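# Four arms sort stickered items into matching-color containers

## Task

Put every item into the container whose color matches the color of the sticker on that item.

## Robot and tools

SETUP. Four identical i2rt Big YAM arms (arm1, arm2, arm3, arm4) share one table area. Each has six revolute joints, a two-finger gripper and a wrist camera that rides above the hand and looks toward the fingertips when joints 1 and 6 are at 0 and the hand is level and forward. Reach is about 1.0 m from the joint1 axis. Feet (base_link) in the scene frame, metres, quaternion w,x,y,z; each foot faces its own +x: arm1 (-0.644, +1.377, +0.914) q(+0.682, +0.007, +0.004, +0.731); arm2 (-0.655, -0.555, +0.928) q(+0.747, +0.002, +0.000, -0.665); arm3 (+0.651, -1.332, +0.868) q(+0.663, -0.004, -0.006, -0.748); arm4 (+0.648, +0.477, +0.879) q(+0.687, +0.001, +0.003, +0.727). Fixed room cameras: cam_room_a1, cam_room_a2, cam_room_b1, cam_room_b2; wrist cameras: arm1_cam_wrist to arm4_cam_wrist.

FRAME. One shared scene frame: origin on the floor, +z up, metres. The printed hand point lies between the finger pads, roughly 1 cm short of the tips. The fingers extend along the hand's +z axis and separate along its y axis. Printed positions get less accurate at long reach.

move. Keys arm1..arm4 (each optional) plus cameras. Any arm not named keeps whatever it was last told. Inside an arm's object:
- joints: absolute targets by name. joint1_rad -2.879..2.879 (base yaw, + is counter-clockwise seen from above, 0 points along the foot's +x); joint2_rad 0..3.141 (shoulder, 0 = upper arm back and near level, + lifts then swings forward); joint3_rad 0..3.019 (elbow, 0 = folded, + opens); joint4_rad -1.692..1.57 (wrist pitch, + tips fingers up); joint5_rad -1.57..1.57 (side swing, + toward the arm's right); joint6_rad -2.094..2.094 (roll, + clockwise viewed from behind the hand); gripper_m 0..0.093, fingertip gap in metres. Done tolerances: ±0.045, ±0.14, ±0.09, ±0.055, ±0.03, ±0.035 rad, ±0.003 m.
- target: one list of 7 numbers [x, y, z, qw, qx, qy, qz], an absolute hand pose in the scene frame (metres), same convention as the printed hand line. The hand travels a straight line toward it starting from its current hand_target. When target is present, joints may contain only gripper_m.
- speed: top path speed in m/s, 0.002..0.5, default 0.25; rotation is capped at twice that in rad/s. Only allowed together with target.
All motions in one call start together; every hand path in the call finishes at the same moment, paced by the slowest. A path lasts 0.5 to 10 s (cut off at 10 s) and a call at most 15 s. Each control step clips the goal to 100 mm and 20 degrees from the measured hand, then solves damped IK, favouring position. Expect lag, drift, overshoot of speed near full stretch, and final errors of a centimetre or more. Joint-mode moves can swing the hand widely. Nothing avoids obstacles or other arms.
cameras: list of names, [] for none, omitted/null/["all"] for all.

wait: seconds 0..10, optional cameras; commands nothing and reports full state. zoom_image: camera plus region [x0, y0, x1, y1] in pixels from the top-left, at most 504 by 504, only for a camera in the latest images. read_manual: section "licences" gives URDF licence text only. finished_scene: scene = current scene's number; irreversible, reports success; the goal must hold without the robots.

RESULTS. Per arm: joint_positions, Joint velocities (rad/s, gripper m/s; "within noise" if idle), joint torques (N m, + toward larger angles, include gravity, offset and noisy; joints 3 and 4 flip sign beyond ±28), hand, hand_target (pose the held joint targets imply), joint_status, hand_status, on_its_own (unrequested activity; "held at" is a target, not a reading). A "move:" line lists each arm given a motion with done or its worst status. "as last shown" marks arms not named, whose status reads "not commanded". "pictures" gives image order; images may lag the state slightly. Statuses: off_target (stopped short, may still push); time_out (each joint keeps a nearby target and keeps pushing; resend its reported position to relax it); "joint command not followed" / "pose unreachable" (self- or inter-arm check blocked it; joints show not_followed and may keep trying); limit_stop_at_motor_heat (resend the target). Unknown keys make a call invalid; out-of-range values get it refused. After a refusal, or a stop during or blocking a call, the rest of that reply's move, wait and finished_scene calls are skipped.

GRIPPER. On a hard part at full force the reading sits up to 0.005 m under the part width (some read up to 0.002 m over). Closed on nothing: 0.000..0.003. In air, reading and target exceed the true gap by up to 0.003 m. A target a bit under the touch reading grips lightly; about 0.005 m under (more for soft, small or round items) reaches full force of roughly 50..64 N per pad, and soft items get squashed. Release by commanding well above the reading.

HEAT. Holding loads, stretched poses or pushing at unreachable goals heats motors, even while you deliberate. MOTOR HOT appears from 85 °C; at 100 °C the arm goes limp and drops for 30..60 s or more (OVER-TEMPERATURE FAULT), possibly with no warning.

CAUTIONS. Never let items fall, leave the work area or reach the floor. Don't release items while moving, slam, hit hard or shove hard. Avoid arm-to-arm pressing, including one gripper closing on another's fingers; the collision check can be late and ignores fingers, gripper housings and wrist cameras. Items may occasionally get nudged by outside pushes. The scene keeps running while you compose replies, with robots holding their last command.

Each tool is called after "Emit:" as name([rows], argument=value, ...), one row to a line, values as JSON.

## Session

Emit:
move()

Scene clock: 0.00 s.
Joint torques (N m): no reading
Motor temperatures (°C): arm1=[22 24 25 23 21 21 21] | arm2=[24 24 24 22 22 20 23] | arm3=[24 24 23 24 24 23 23] | arm4=[23 21 22 22 25 21 24]
Heat: arm1: hottest joint3_rad 25 °C; arm2: hottest joint1_rad 24 °C; arm3: hottest joint1_rad 24 °C; arm4: hottest joint5_rad 25 °C.
Joint velocities: within noise
arm1.joint_positions: joint1_rad=-0.126 joint2_rad=+0.534 joint3_rad=+1.403 joint4_rad=-1.611 joint5_rad=-0.026 joint6_rad=-0.127 gripper_m=+0.09396
arm1.joint_status: not commanded
arm1.hand: x=-0.6307 y=+1.5344 z=+1.4214 quat_wxyz=(-0.298, +0.671, -0.622, -0.272) (m; scene frame)
arm1.hand_target: x=-0.6306 y=+1.5327 z=+1.4326 quat_wxyz=(-0.308, +0.666, -0.618, -0.280) (m; scene frame)
arm1.hand_status: not commanded
arm2.joint_positions: joint1_rad=-0.045 joint2_rad=+0.390 joint3_rad=+1.428 joint4_rad=-1.186 joint5_rad=+0.166 joint6_rad=-0.774 gripper_m=+0.09396
arm2.joint_status: not commanded
arm2.hand: x=-0.6756 y=-0.6916 z=+1.5578 quat_wxyz=(-0.217, -0.319, -0.688, +0.615) (m; scene frame)
arm2.hand_target: x=-0.6760 y=-0.6854 z=+1.5652 quat_wxyz=(-0.221, -0.317, -0.681, +0.622) (m; scene frame)
arm2.hand_status: not commanded
arm3.joint_positions: joint1_rad=+0.075 joint2_rad=+0.276 joint3_rad=+1.523 joint4_rad=-1.599 joint5_rad=-0.185 joint6_rad=-0.597 gripper_m=+0.09396
arm3.joint_status: not commanded
arm3.hand: x=+0.6803 y=-1.3506 z=+1.4452 quat_wxyz=(-0.326, -0.350, -0.735, +0.481) (m; scene frame)
arm3.hand_target: x=+0.6804 y=-1.3484 z=+1.4507 quat_wxyz=(-0.328, -0.347, -0.731, +0.487) (m; scene frame)
arm3.hand_status: not commanded
arm4.joint_positions: joint1_rad=+0.109 joint2_rad=+0.555 joint3_rad=+1.556 joint4_rad=-1.251 joint5_rad=+0.178 joint6_rad=-0.775 gripper_m=+0.09396
arm4.joint_status: not commanded
arm4.hand: x=+0.6522 y=+0.6599 z=+1.5276 quat_wxyz=(-0.572, +0.731, -0.297, -0.221) (m; scene frame)
arm4.hand_target: x=+0.6531 y=+0.6547 z=+1.5360 quat_wxyz=(-0.580, +0.725, -0.296, -0.226) (m; scene frame)
arm4.hand_status: not commanded
pictures: arm1_cam_wrist, arm2_cam_wrist, arm3_cam_wrist, arm4_cam_wrist, cam_room_a1, cam_room_a2, cam_room_b1, cam_room_b2
Images, in order (width x height): arm1_cam_wrist 672x504, arm2_cam_wrist 672x504, arm3_cam_wrist 672x504, arm4_cam_wrist 672x504, cam_room_a1 672x504, cam_room_a2 672x504, cam_room_b1 672x504, cam_room_b2 672x504.

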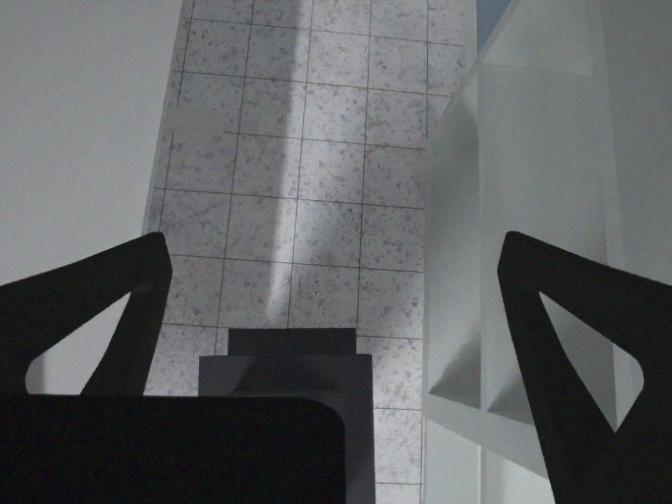

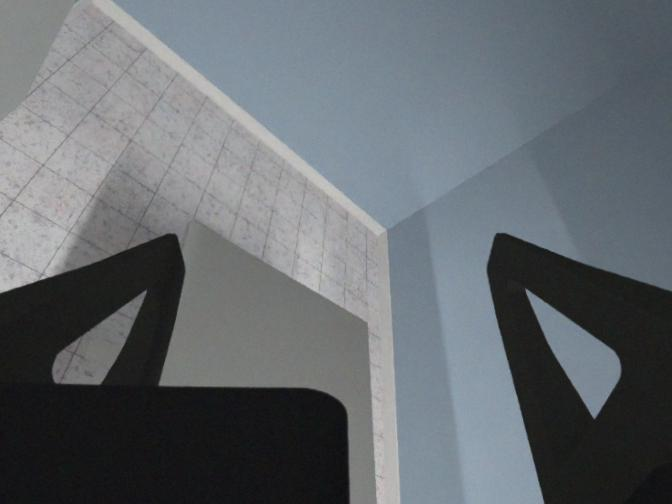

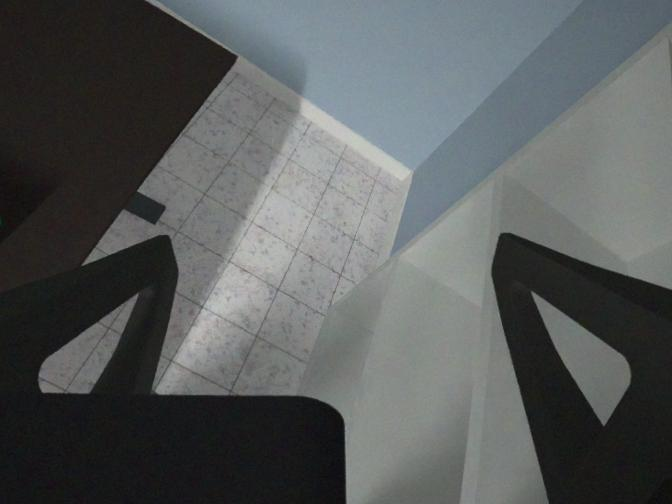

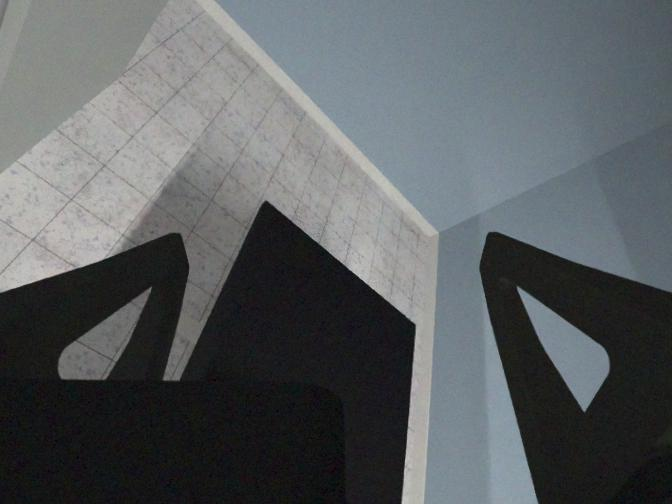

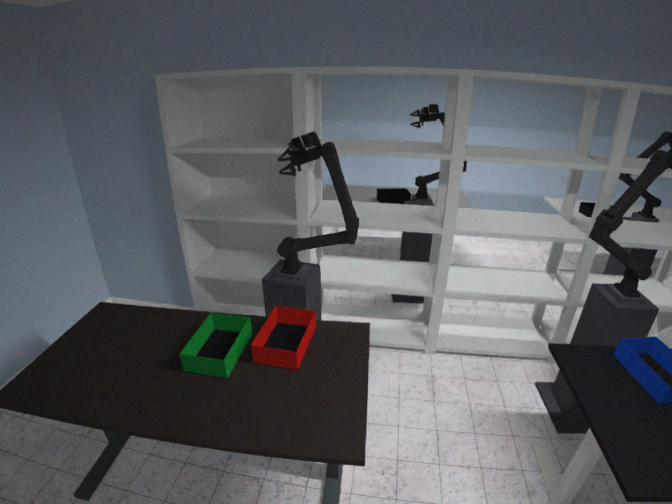

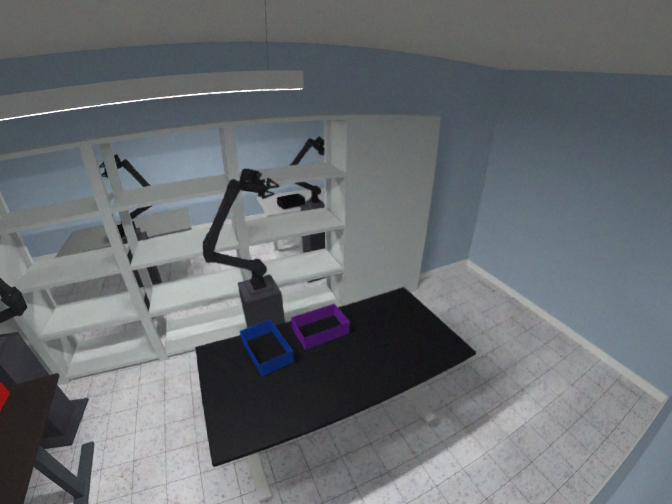

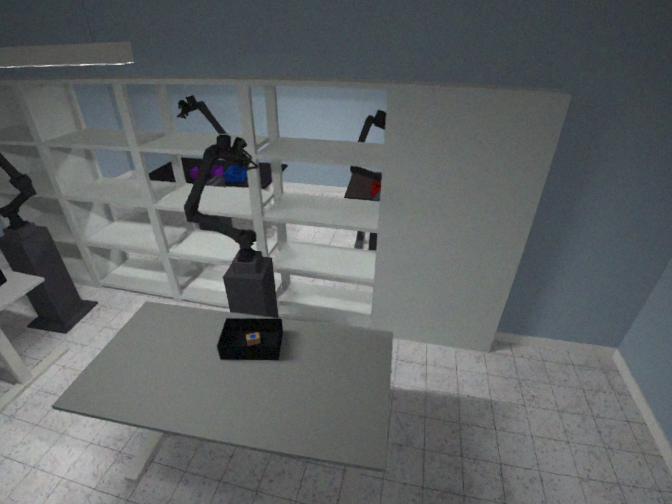

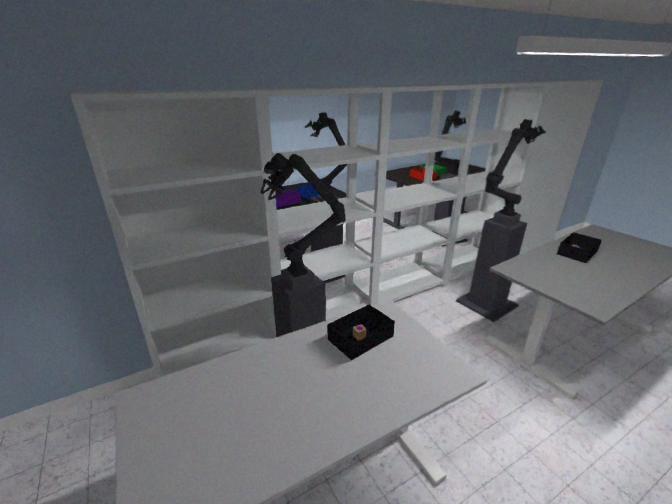

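Emit:
zoom_image(camera="cam_room_b1", region=[200, 300, 300, 375])

Emit:
zoom_image(camera="cam_room_b2", region=[310, 290, 410, 365])

Emit:
zoom_image(camera="cam_room_a2", region=[180, 260, 480, 460])

Emit:
zoom_image(camera="cam_room_a1", region=[160, 260, 380, 400])

Emit:
zoom_image(camera="cam_room_b2", region=[520, 200, 672, 300])

Emit:
zoom_image(camera="cam_room_b1", region=[0, 100, 400, 400])

Scaled by 5.040.

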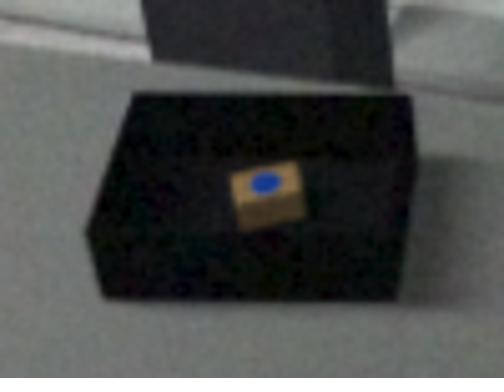

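Scaled by 5.040.

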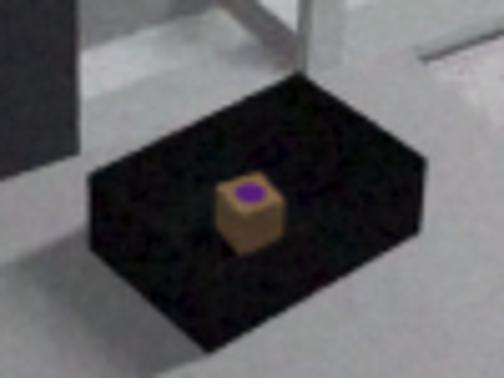

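Scaled by 1.680.

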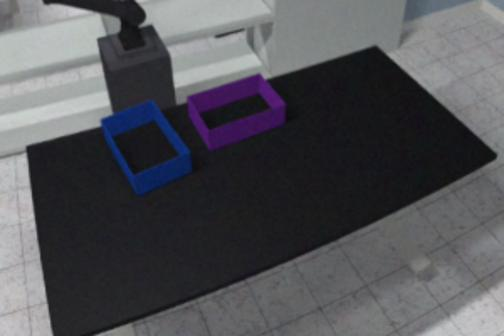

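Scaled by 2.291.

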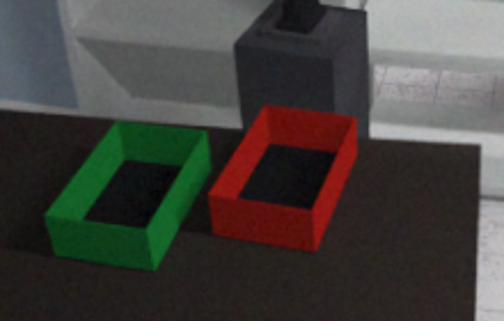

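Scaled by 3.316.

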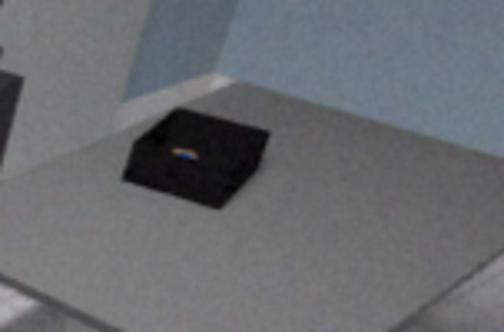

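Scaled by 1.260.

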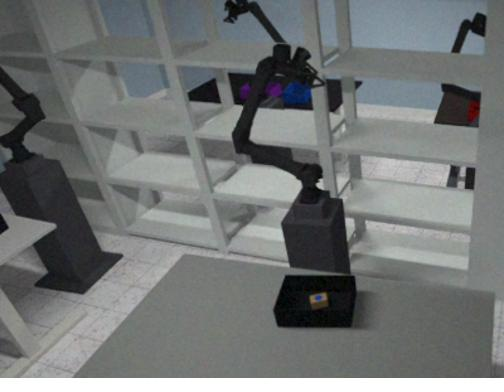

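Emit:
move(arm1={"joints":{"joint1_rad":1.57,"joint5_rad":0,"joint6_rad":0}}, arm2={"joints":{"joint1_rad":-1.57,"joint5_rad":0,"joint6_rad":0}}, arm3={"joints":{"joint1_rad":1.57,"joint5_rad":0,"joint6_rad":0}}, arm4={"joints":{"joint1_rad":-1.57,"joint5_rad":0,"joint6_rad":0}})

Scene clock: 38.13 s.
Joint torques (N m): arm1=[-1.38 5.77 10.26 1.69 0.02 0.1] | arm2=[0.32 4.89 8.88 2.74 -0.09 0.21] | arm3=[1.85 9.82 5.45 1.99 0.07 0.02] | arm4=[0.56 4.6 7.19 1.57 0.04 0.18]
Motor temperatures (°C): arm1=[22 24 28 24 21 21 21] | arm2=[24 25 27 23 22 20 23] | arm3=[24 25 24 24 24 23 23] | arm4=[23 22 26 22 25 21 24]
Heat: arm1: hottest joint3_rad 28 °C; arm2: hottest joint3_rad 27 °C; arm3: hottest joint2_rad 25 °C; arm4: hottest joint3_rad 26 °C.
move: arm1 done; arm2 done; arm3 done; arm4 done
Joint velocities: within noise
arm1.joint_positions: joint1_rad=+1.563 joint2_rad=+0.534 joint3_rad=+1.403 joint4_rad=-1.611 joint5_rad=+0.000 joint6_rad=-0.007 gripper_m=+0.09398
arm1.joint_status: all done
arm1.hand: x=-0.7940 y=+1.3668 z=+1.4235 quat_wxyz=(+0.009, +0.912, +0.032, -0.409) (m; scene frame)
arm1.hand_target: x=-0.7921 y=+1.3657 z=+1.4346 quat_wxyz=(+0.013, +0.906, +0.031, -0.422) (m; scene frame)
arm1.hand_status: not commanded
arm2.joint_positions: joint1_rad=-1.565 joint2_rad=+0.390 joint3_rad=+1.428 joint4_rad=-1.186 joint5_rad=+0.002 joint6_rad=-0.014 gripper_m=+0.09398
arm2.joint_status: all done
arm2.hand: x=-0.7902 y=-0.5730 z=+1.5577 quat_wxyz=(-0.033, -0.757, -0.052, +0.651) (m; scene frame)
arm2.hand_target: x=-0.7841 y=-0.5719 z=+1.5651 quat_wxyz=(-0.038, -0.750, -0.045, +0.659) (m; scene frame)
arm2.hand_status: not commanded
arm3.joint_positions: joint1_rad=+1.561 joint2_rad=+0.276 joint3_rad=+1.523 joint4_rad=-1.599 joint5_rad=-0.001 joint6_rad=-0.008 gripper_m=+0.09398
arm3.joint_status: all done
arm3.hand: x=+0.6783 y=-1.3276 z=+1.4438 quat_wxyz=(-0.572, -0.046, -0.818, +0.045) (m; scene frame)
arm3.hand_target: x=+0.6762 y=-1.3272 z=+1.4495 quat_wxyz=(-0.579, -0.045, -0.813, +0.041) (m; scene frame)
arm3.hand_status: not commanded
arm4.joint_positions: joint1_rad=-1.565 joint2_rad=+0.555 joint3_rad=+1.556 joint4_rad=-1.251 joint5_rad=+0.002 joint6_rad=-0.014 gripper_m=+0.09399
arm4.joint_status: all done
arm4.hand: x=+0.8309 y=+0.4901 z=+1.5267 quat_wxyz=(-0.611, +0.031, -0.791, -0.013) (m; scene frame)
arm4.hand_target: x=+0.8258 y=+0.4892 z=+1.5352 quat_wxyz=(-0.620, +0.023, -0.784, -0.017) (m; scene frame)
arm4.hand_status: not commanded
pictures: arm1_cam_wrist, arm2_cam_wrist, arm3_cam_wrist, arm4_cam_wrist, cam_room_a1, cam_room_a2, cam_room_b1, cam_room_b2
Images, in order (width x height): arm1_cam_wrist 672x504, arm2_cam_wrist 672x504, arm3_cam_wrist 672x504, arm4_cam_wrist 672x504, cam_room_a1 672x504, cam_room_a2 672x504, cam_room_b1 672x504, cam_room_b2 672x504.

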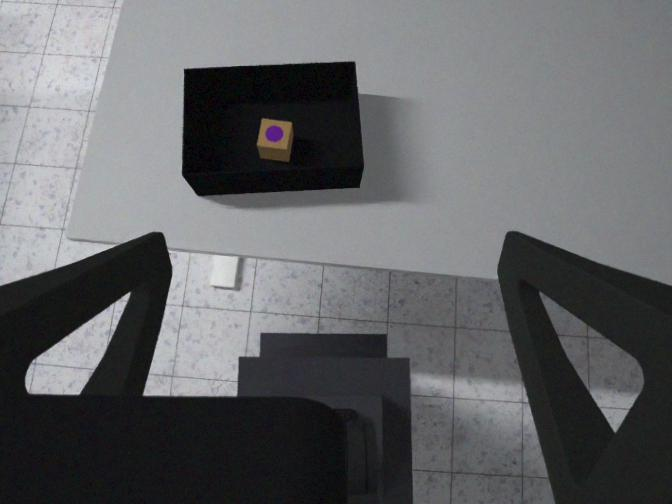

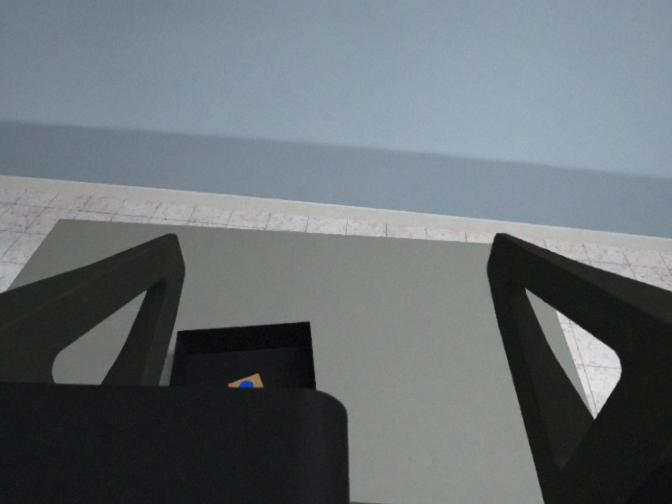

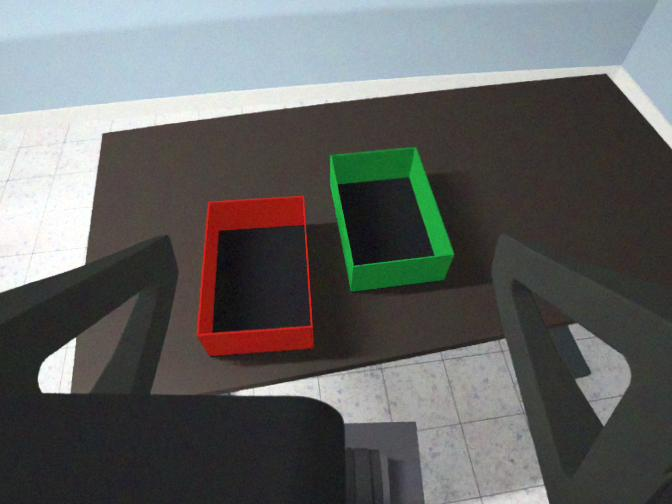

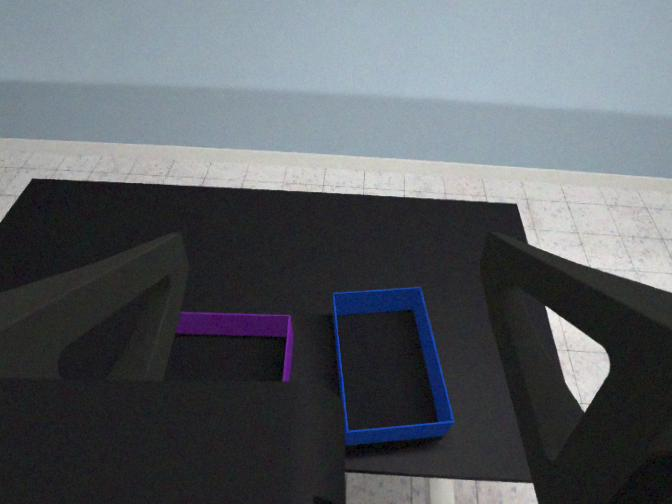

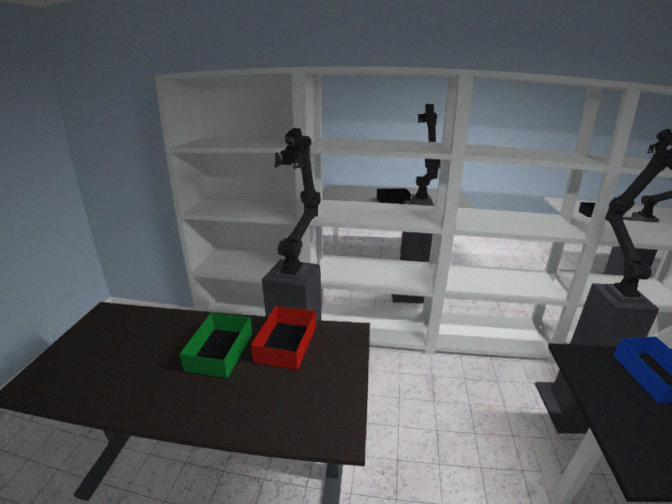

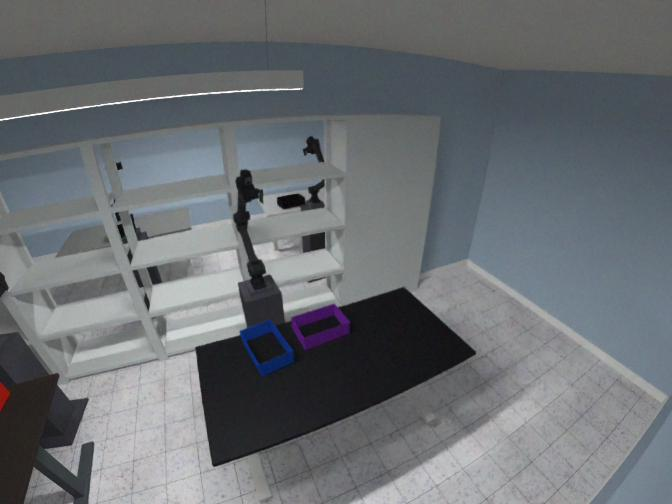

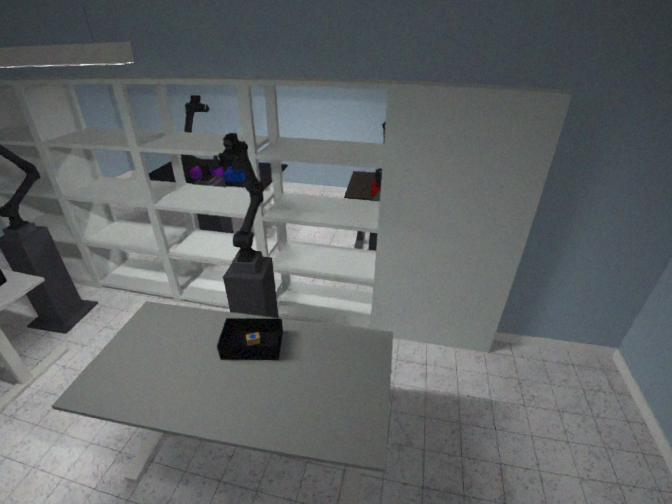

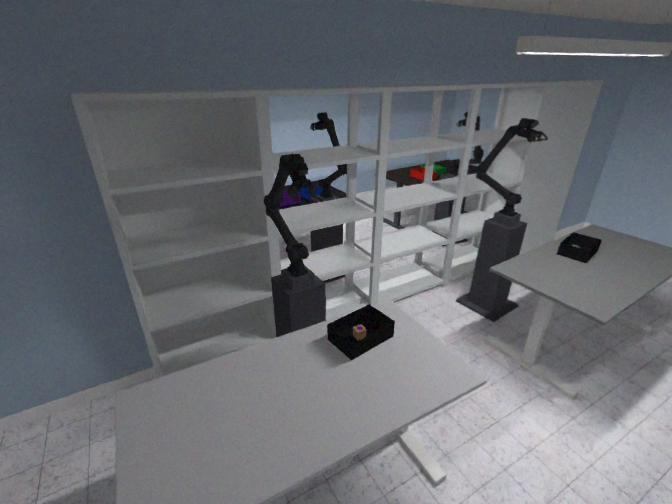

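Emit:
move(arm1={"target":[-0.98,1.35,1.2,0,1,0,0],"speed":0.4}, arm2={"target":[-0.98,-0.58,1.2,0,1,0,0],"speed":0.4}, arm3={"target":[0.95,-1.3,1.25,0,0,1,0],"speed":0.4}, arm4={"target":[0.95,0.5,1.25,0,0,1,0],"speed":0.4}, cameras=["arm1_cam_wrist","arm2_cam_wrist","arm3_cam_wrist","arm4_cam_wrist"])

Scene clock: 56.27 s.
Joint torques (N m): arm1=[-1.14 -6.83 12.96 -0.1 -0.07 0.07] | arm2=[-0.15 -10.11 10.51 0.24 -0.16 0.21] | arm3=[0.15 -7.06 10.03 0.09 -0.06 -0.12] | arm4=[0.15 -6.07 8.51 -0.08 0 0.16]
Motor temperatures (°C): arm1=[22 24 29 23 21 21 21] | arm2=[24 25 27 23 22 20 23] | arm3=[24 25 24 24 24 23 23] | arm4=[23 22 27 22 25 21 24]
Heat: arm1: hottest joint3_rad 29 °C; arm2: hottest joint3_rad 27 °C; arm3: hottest joint2_rad 25 °C; arm4: hottest joint3_rad 27 °C.
move: arm1 off_target; arm2 done; arm3 off_target; arm4 off_target
Joint velocities: within noise
arm1.joint_positions: joint1_rad=+1.577 joint2_rad=+1.252 joint3_rad=+1.253 joint4_rad=-1.615 joint5_rad=-0.002 joint6_rad=+0.069 gripper_m=+0.09398
arm1.joint_status: not commanded
arm1.hand: x=-0.9774 y=+1.3513 z=+1.1856 quat_wxyz=(-0.002, +1.000, +0.003, +0.014) (m; scene frame)
arm1.hand_target: x=-0.9798 y=+1.3500 z=+1.1998 quat_wxyz=(+0.000, +1.000, +0.000, +0.000) (m; scene frame)
arm1.hand_status: off_target (0.015 m and 1.6 deg from the pose sent, 0.291 m and 48.5 deg at the start)
arm2.joint_positions: joint1_rad=-1.604 joint2_rad=+1.192 joint3_rad=+1.223 joint4_rad=-1.586 joint5_rad=+0.000 joint6_rad=+0.059 gripper_m=+0.09398
arm2.joint_status: not commanded
arm2.hand: x=-0.9850 y=-0.5831 z=+1.2010 quat_wxyz=(+0.001, -1.000, -0.012, +0.007) (m; scene frame)
arm2.hand_target: x=-0.9801 y=-0.5801 z=+1.2000 quat_wxyz=(+0.000, -1.000, +0.000, +0.000) (m; scene frame)
arm2.hand_status: done (0.006 m and 1.6 deg from the pose sent, 0.405 m and 81.7 deg at the start)
arm3.joint_positions: joint1_rad=+1.786 joint2_rad=+1.052 joint3_rad=+1.371 joint4_rad=-1.699 joint5_rad=-0.012 joint6_rad=+0.093 gripper_m=+0.09398
arm3.joint_status: not commanded
arm3.hand: x=+0.9513 y=-1.2963 z=+1.2388 quat_wxyz=(-0.095, +0.002, -0.995, -0.008) (m; scene frame)
arm3.hand_target: x=+0.9502 y=-1.2999 z=+1.2490 quat_wxyz=(-0.106, +0.000, -0.994, -0.009) (m; scene frame)
arm3.hand_status: off_target (0.012 m and 10.9 deg from the pose sent, 0.335 m and 70.3 deg at the start; a joint's target at an end of its range on 63 of 79 steps)
arm4.joint_positions: joint1_rad=-1.547 joint2_rad=+1.036 joint3_rad=+1.356 joint4_rad=-1.668 joint5_rad=+0.001 joint6_rad=+0.057 gripper_m=+0.09399
arm4.joint_status: not commanded
arm4.hand: x=+0.9529 y=+0.5023 z=+1.2491 quat_wxyz=(-0.109, +0.012, -0.994, -0.005) (m; scene frame)
arm4.hand_target: x=+0.9503 y=+0.5000 z=+1.2493 quat_wxyz=(-0.104, +0.001, -0.995, -0.007) (m; scene frame)
arm4.hand_status: off_target (0.004 m and 12.6 deg from the pose sent, 0.301 m and 75.5 deg at the start; a joint's target at an end of its range on 46 of 79 steps)
pictures: arm1_cam_wrist, arm2_cam_wrist, arm3_cam_wrist, arm4_cam_wrist
Images, in order (width x height): arm1_cam_wrist 672x504, arm2_cam_wrist 672x504, arm3_cam_wrist 672x504, arm4_cam_wrist 672x504.

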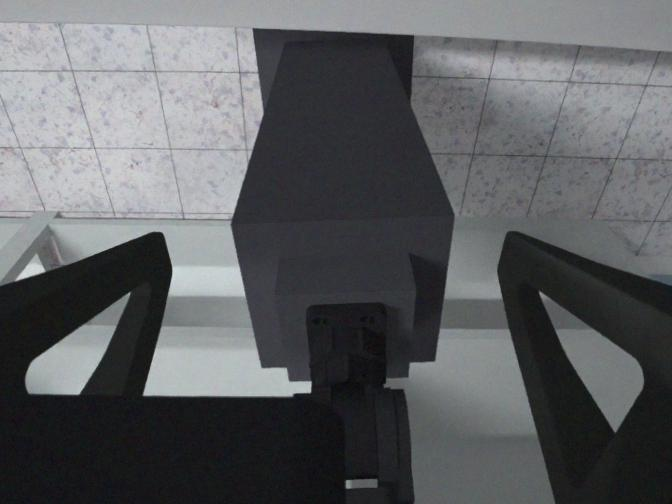

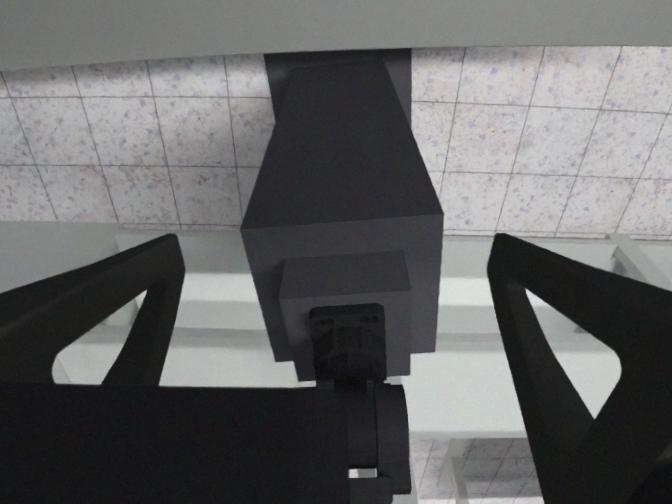

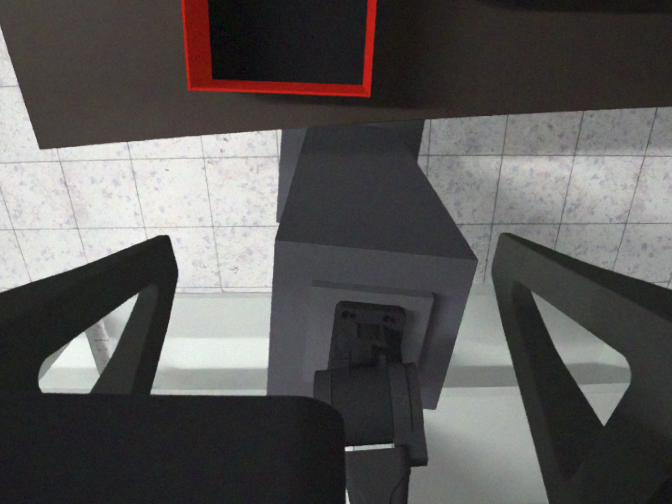

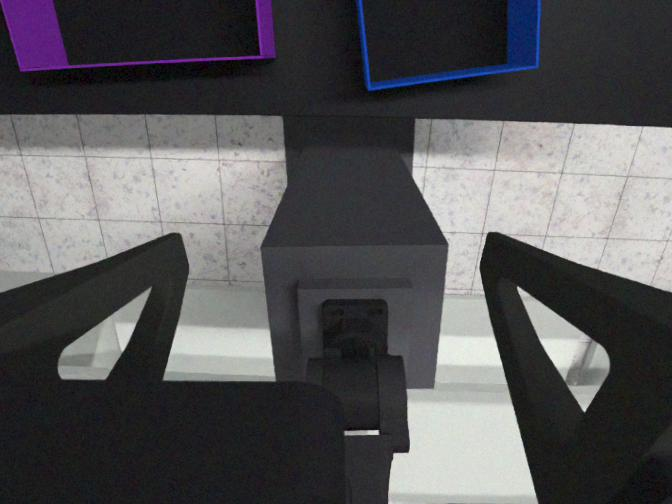

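Emit:
move(arm1={"target":[-0.98,1.28,1.15,0,0.966,0,-0.259],"speed":0.4}, arm2={"target":[-0.98,-0.58,1.15,0,0.966,0,-0.259],"speed":0.4}, arm3={"target":[0.95,-1.3,1.2,0.259,0,0.966,0],"speed":0.4}, arm4={"target":[0.95,0.5,1.2,0.259,0,0.966,0],"speed":0.4}, cameras=["arm1_cam_wrist","arm2_cam_wrist","arm3_cam_wrist","arm4_cam_wrist"])

Scene clock: 75.13 s.
Joint torques (N m): arm1=[-1.32 -3.49 11.82 1.73 0.23 0.11] | arm2=[1.61 -5.54 10.92 2.43 0.18 0.21] | arm3=[2.26 -3.6 8.87 1.55 0.19 0.04] | arm4=[1.38 -3.78 8.84 1.31 0.23 0.19]
Motor temperatures (°C): arm1=[22 25 30 23 21 21 21] | arm2=[24 25 29 22 22 20 23] | arm3=[24 25 26 24 24 23 23] | arm4=[23 22 27 22 25 21 24]
Heat: arm1: hottest joint3_rad 30 °C; arm2: hottest joint3_rad 29 °C; arm3: hottest joint3_rad 26 °C; arm4: hottest joint3_rad 27 °C.
move: arm1 off_target; arm2 done; arm3 done; arm4 done
Joint velocities: within noise
arm1.joint_positions: joint1_rad=+1.858 joint2_rad=+0.967 joint3_rad=+0.866 joint4_rad=-1.024 joint5_rad=+0.168 joint6_rad=+0.311 gripper_m=+0.09398
arm1.joint_status: not commanded
arm1.hand: x=-0.9763 y=+1.2829 z=+1.1415 quat_wxyz=(-0.007, +0.970, +0.003, -0.242) (m; scene frame)
arm1.hand_target: x=-0.9798 y=+1.2800 z=+1.1500 quat_wxyz=(+0.000, +0.966, +0.000, -0.259) (m; scene frame)
arm1.hand_status: off_target (0.010 m and 2.1 deg from the pose sent, 0.080 m and 31.6 deg at the start)
arm2.joint_positions: joint1_rad=-1.598 joint2_rad=+0.850 joint3_rad=+0.796 joint4_rad=-1.003 joint5_rad=+0.044 joint6_rad=+0.074 gripper_m=+0.09398
arm2.joint_status: not commanded
arm2.hand: x=-0.9801 y=-0.5773 z=+1.1528 quat_wxyz=(+0.002, -0.967, -0.003, +0.254) (m; scene frame)
arm2.hand_target: x=-0.9800 y=-0.5799 z=+1.1501 quat_wxyz=(+0.000, -0.966, +0.000, +0.259) (m; scene frame)
arm2.hand_status: done (0.004 m and 0.7 deg from the pose sent, 0.051 m and 29.3 deg at the start)
arm3.joint_positions: joint1_rad=+1.795 joint2_rad=+0.810 joint3_rad=+1.059 joint4_rad=-1.316 joint5_rad=+0.044 joint6_rad=+0.102 gripper_m=+0.09398
arm3.joint_status: not commanded
arm3.hand: x=+0.9485 y=-1.3041 z=+1.1983 quat_wxyz=(-0.251, -0.003, -0.968, +0.002) (m; scene frame)
arm3.hand_target: x=+0.9499 y=-1.3001 z=+1.2000 quat_wxyz=(-0.259, +0.000, -0.966, +0.000) (m; scene frame)
arm3.hand_status: done (0.005 m and 1.0 deg from the pose sent, 0.039 m and 19.2 deg at the start)
arm4.joint_positions: joint1_rad=-1.537 joint2_rad=+0.803 joint3_rad=+1.027 joint4_rad=-1.287 joint5_rad=+0.043 joint6_rad=+0.074 gripper_m=+0.09399
arm4.joint_status: not commanded
arm4.hand: x=+0.9484 y=+0.4977 z=+1.1977 quat_wxyz=(-0.249, +0.003, -0.968, +0.002) (m; scene frame)
arm4.hand_target: x=+0.9499 y=+0.5000 z=+1.2001 quat_wxyz=(-0.259, +0.000, -0.966, +0.000) (m; scene frame)
arm4.hand_status: done (0.004 m and 1.2 deg from the pose sent, 0.049 m and 17.6 deg at the start)
pictures: arm1_cam_wrist, arm2_cam_wrist, arm3_cam_wrist, arm4_cam_wrist
Images, in order (width x height): arm1_cam_wrist 672x504, arm2_cam_wrist 672x504, arm3_cam_wrist 672x504, arm4_cam_wrist 672x504.

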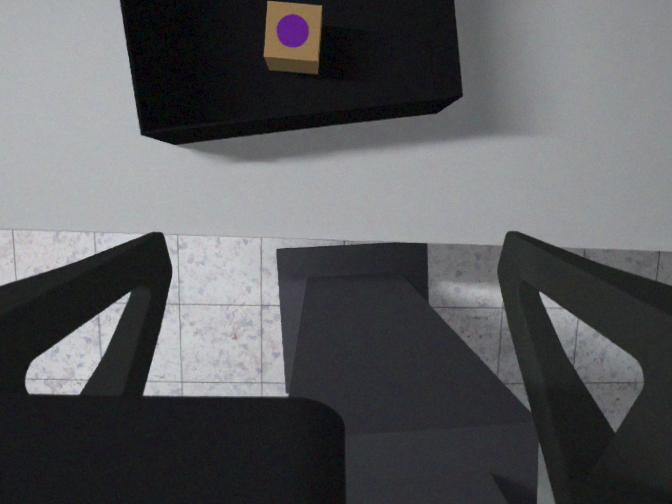

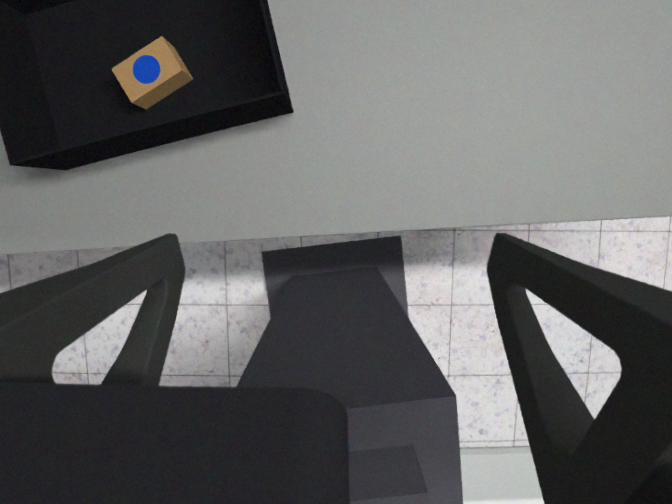

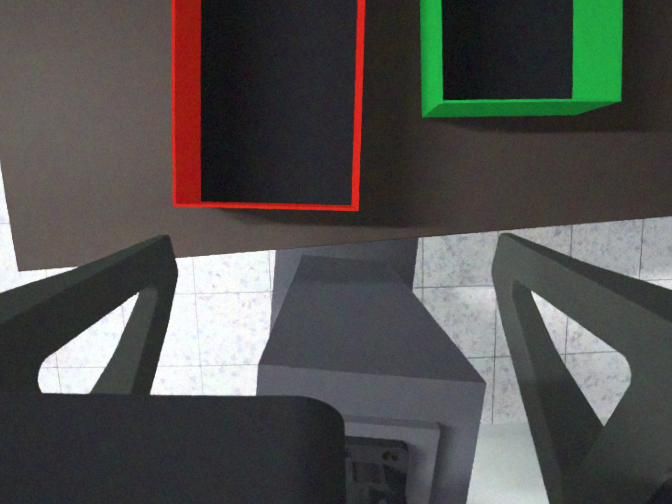

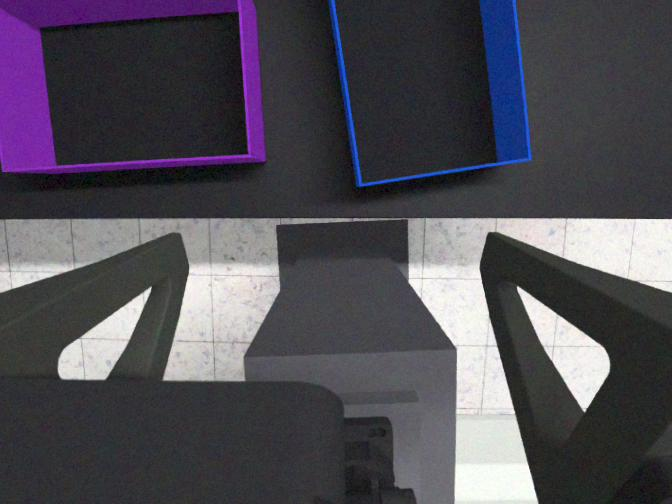

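Emit:
move(arm1={"target":[-1.13,1.25,1.06,0,1,0,0],"speed":0.4}, arm2={"target":[-1.115,-0.74,1.06,0,1,0,0],"speed":0.4}, arm3={"joints":{"joint1_rad":-1.45,"joint2_rad":0.3,"joint3_rad":1.53,"joint4_rad":-1.25,"joint5_rad":0,"joint6_rad":0}}, arm4={"joints":{"joint1_rad":1.5,"joint2_rad":0.5,"joint3_rad":1.556,"joint4_rad":-1.0,"joint5_rad":0,"joint6_rad":0}})

Scene clock: 96.90 s.
Joint torques (N m): arm1=[-2.32 -13.86 14.45 -0.18 0.01 -0.03] | arm2=[0.85 -16.44 14.35 0.12 -0.1 0.2] | arm3=[0.56 10.81 3.73 1.77 0.04 -0.12] | arm4=[1.26 7.41 5.08 1.58 0.14 -0.06]
Motor temperatures (°C): arm1=[22 24 31 23 21 21 21] | arm2=[24 25 29 22 22 20 23] | arm3=[24 25 27 24 24 23 23] | arm4=[23 22 29 22 25 21 24]
Heat: arm1: hottest joint3_rad 31 °C; arm2: hottest joint3_rad 29 °C; arm3: hottest joint3_rad 27 °C; arm4: hottest joint3_rad 29 °C.
move: arm1 off_target; arm2 off_target; arm3 done; arm4 done
Joint velocities: within noise
arm1.joint_positions: joint1_rad=+1.763 joint2_rad=+1.720 joint3_rad=+1.361 joint4_rad=-1.277 joint5_rad=-0.004 joint6_rad=+0.261 gripper_m=+0.09398
arm1.joint_status: not commanded
arm1.hand: x=-1.1121 y=+1.2509 z=+1.0366 quat_wxyz=(-0.008, +1.000, +0.000, +0.024) (m; scene frame)
arm1.hand_target: x=-1.1289 y=+1.2502 z=+1.0602 quat_wxyz=(+0.000, +1.000, +0.000, +0.000) (m; scene frame)
arm1.hand_status: off_target (0.029 m and 2.9 deg from the pose sent, 0.177 m and 28.1 deg at the start)
arm2.joint_positions: joint1_rad=-1.307 joint2_rad=+1.673 joint3_rad=+1.312 joint4_rad=-1.235 joint5_rad=+0.000 joint6_rad=+0.367 gripper_m=+0.09398
arm2.joint_status: not commanded
arm2.hand: x=-1.1003 y=-0.7332 z=+1.0463 quat_wxyz=(+0.006, -1.000, -0.007, -0.013) (m; scene frame)
arm2.hand_target: x=-1.1144 y=-0.7398 z=+1.0601 quat_wxyz=(+0.000, -1.000, +0.000, +0.000) (m; scene frame)
arm2.hand_status: off_target (0.021 m and 1.8 deg from the pose sent, 0.231 m and 29.4 deg at the start)
arm3.joint_positions: joint1_rad=-1.441 joint2_rad=+0.286 joint3_rad=+1.539 joint4_rad=-1.251 joint5_rad=-0.001 joint6_rad=+0.007 gripper_m=+0.09402
arm3.joint_status: all done
arm3.hand: x=+0.6069 y=-1.3226 z=+1.5331 quat_wxyz=(-0.011, -0.707, +0.004, +0.707) (m; scene frame)
arm3.hand_target: x=+0.5965 y=-1.3221 z=+1.5299 quat_wxyz=(-0.005, -0.714, +0.005, +0.700) (m; scene frame)
arm3.hand_status: not commanded
arm4.joint_positions: joint1_rad=+1.495 joint2_rad=+0.487 joint3_rad=+1.562 joint4_rad=-1.004 joint5_rad=+0.000 joint6_rad=+0.012 gripper_m=+0.09403
arm4.joint_status: all done
arm4.hand: x=+0.5052 y=+0.4831 z=+1.6010 quat_wxyz=(-0.001, +0.680, -0.012, -0.733) (m; scene frame)
arm4.hand_target: x=+0.4956 y=+0.4825 z=+1.5978 quat_wxyz=(-0.004, +0.685, -0.006, -0.728) (m; scene frame)
arm4.hand_status: not commanded
pictures: arm1_cam_wrist, arm2_cam_wrist, arm3_cam_wrist, arm4_cam_wrist, cam_room_a1, cam_room_a2, cam_room_b1, cam_room_b2
Images, in order (width x height): arm1_cam_wrist 672x504, arm2_cam_wrist 672x504, arm3_cam_wrist 672x504, arm4_cam_wrist 672x504, cam_room_a1 672x504, cam_room_a2 672x504, cam_room_b1 672x504, cam_room_b2 672x504.

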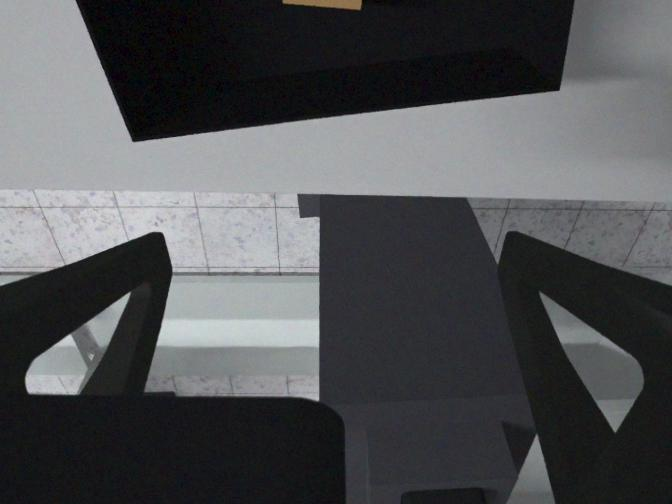

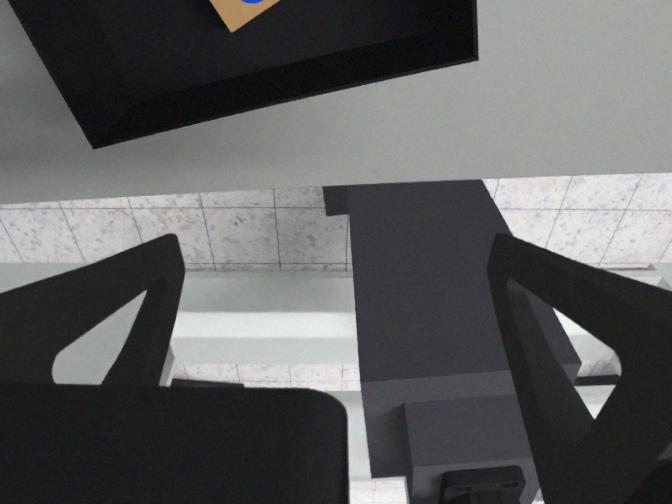

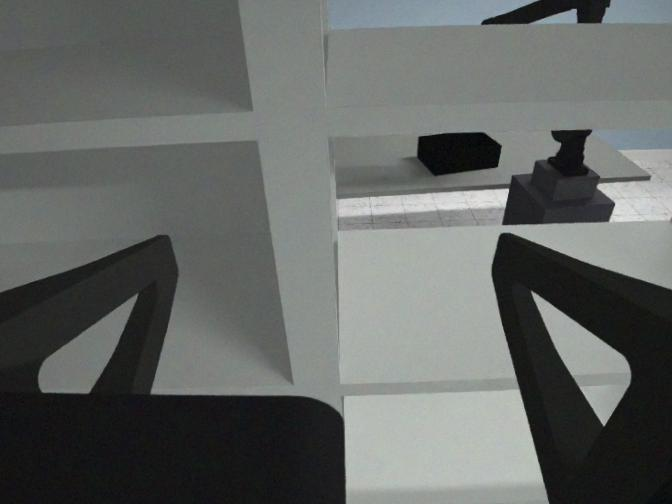

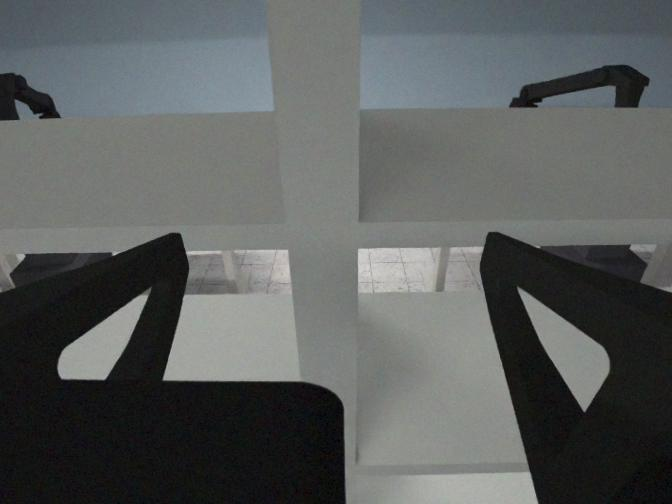

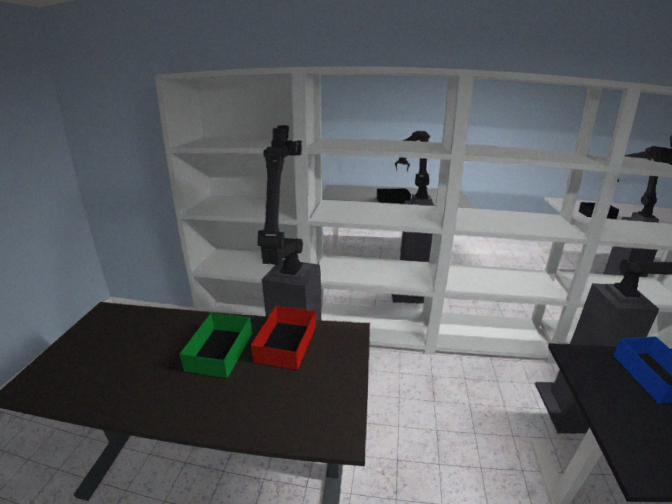

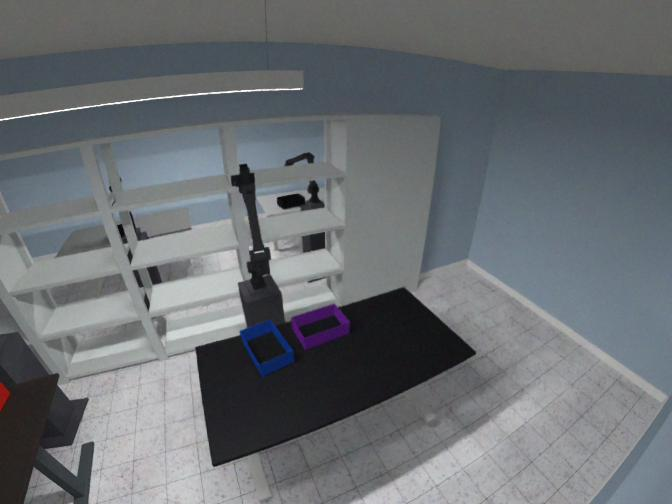

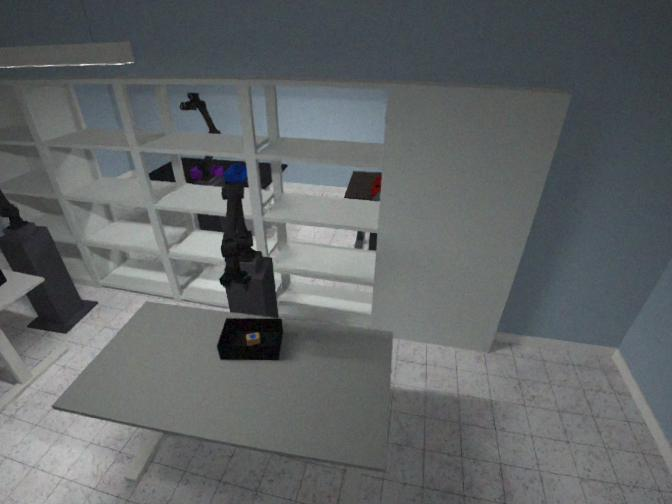

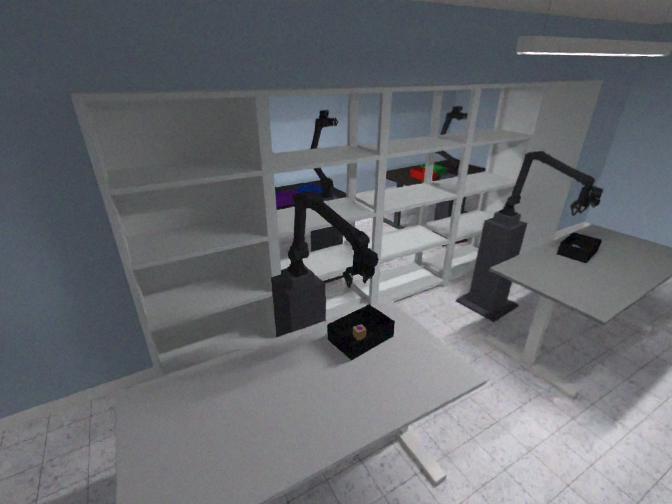

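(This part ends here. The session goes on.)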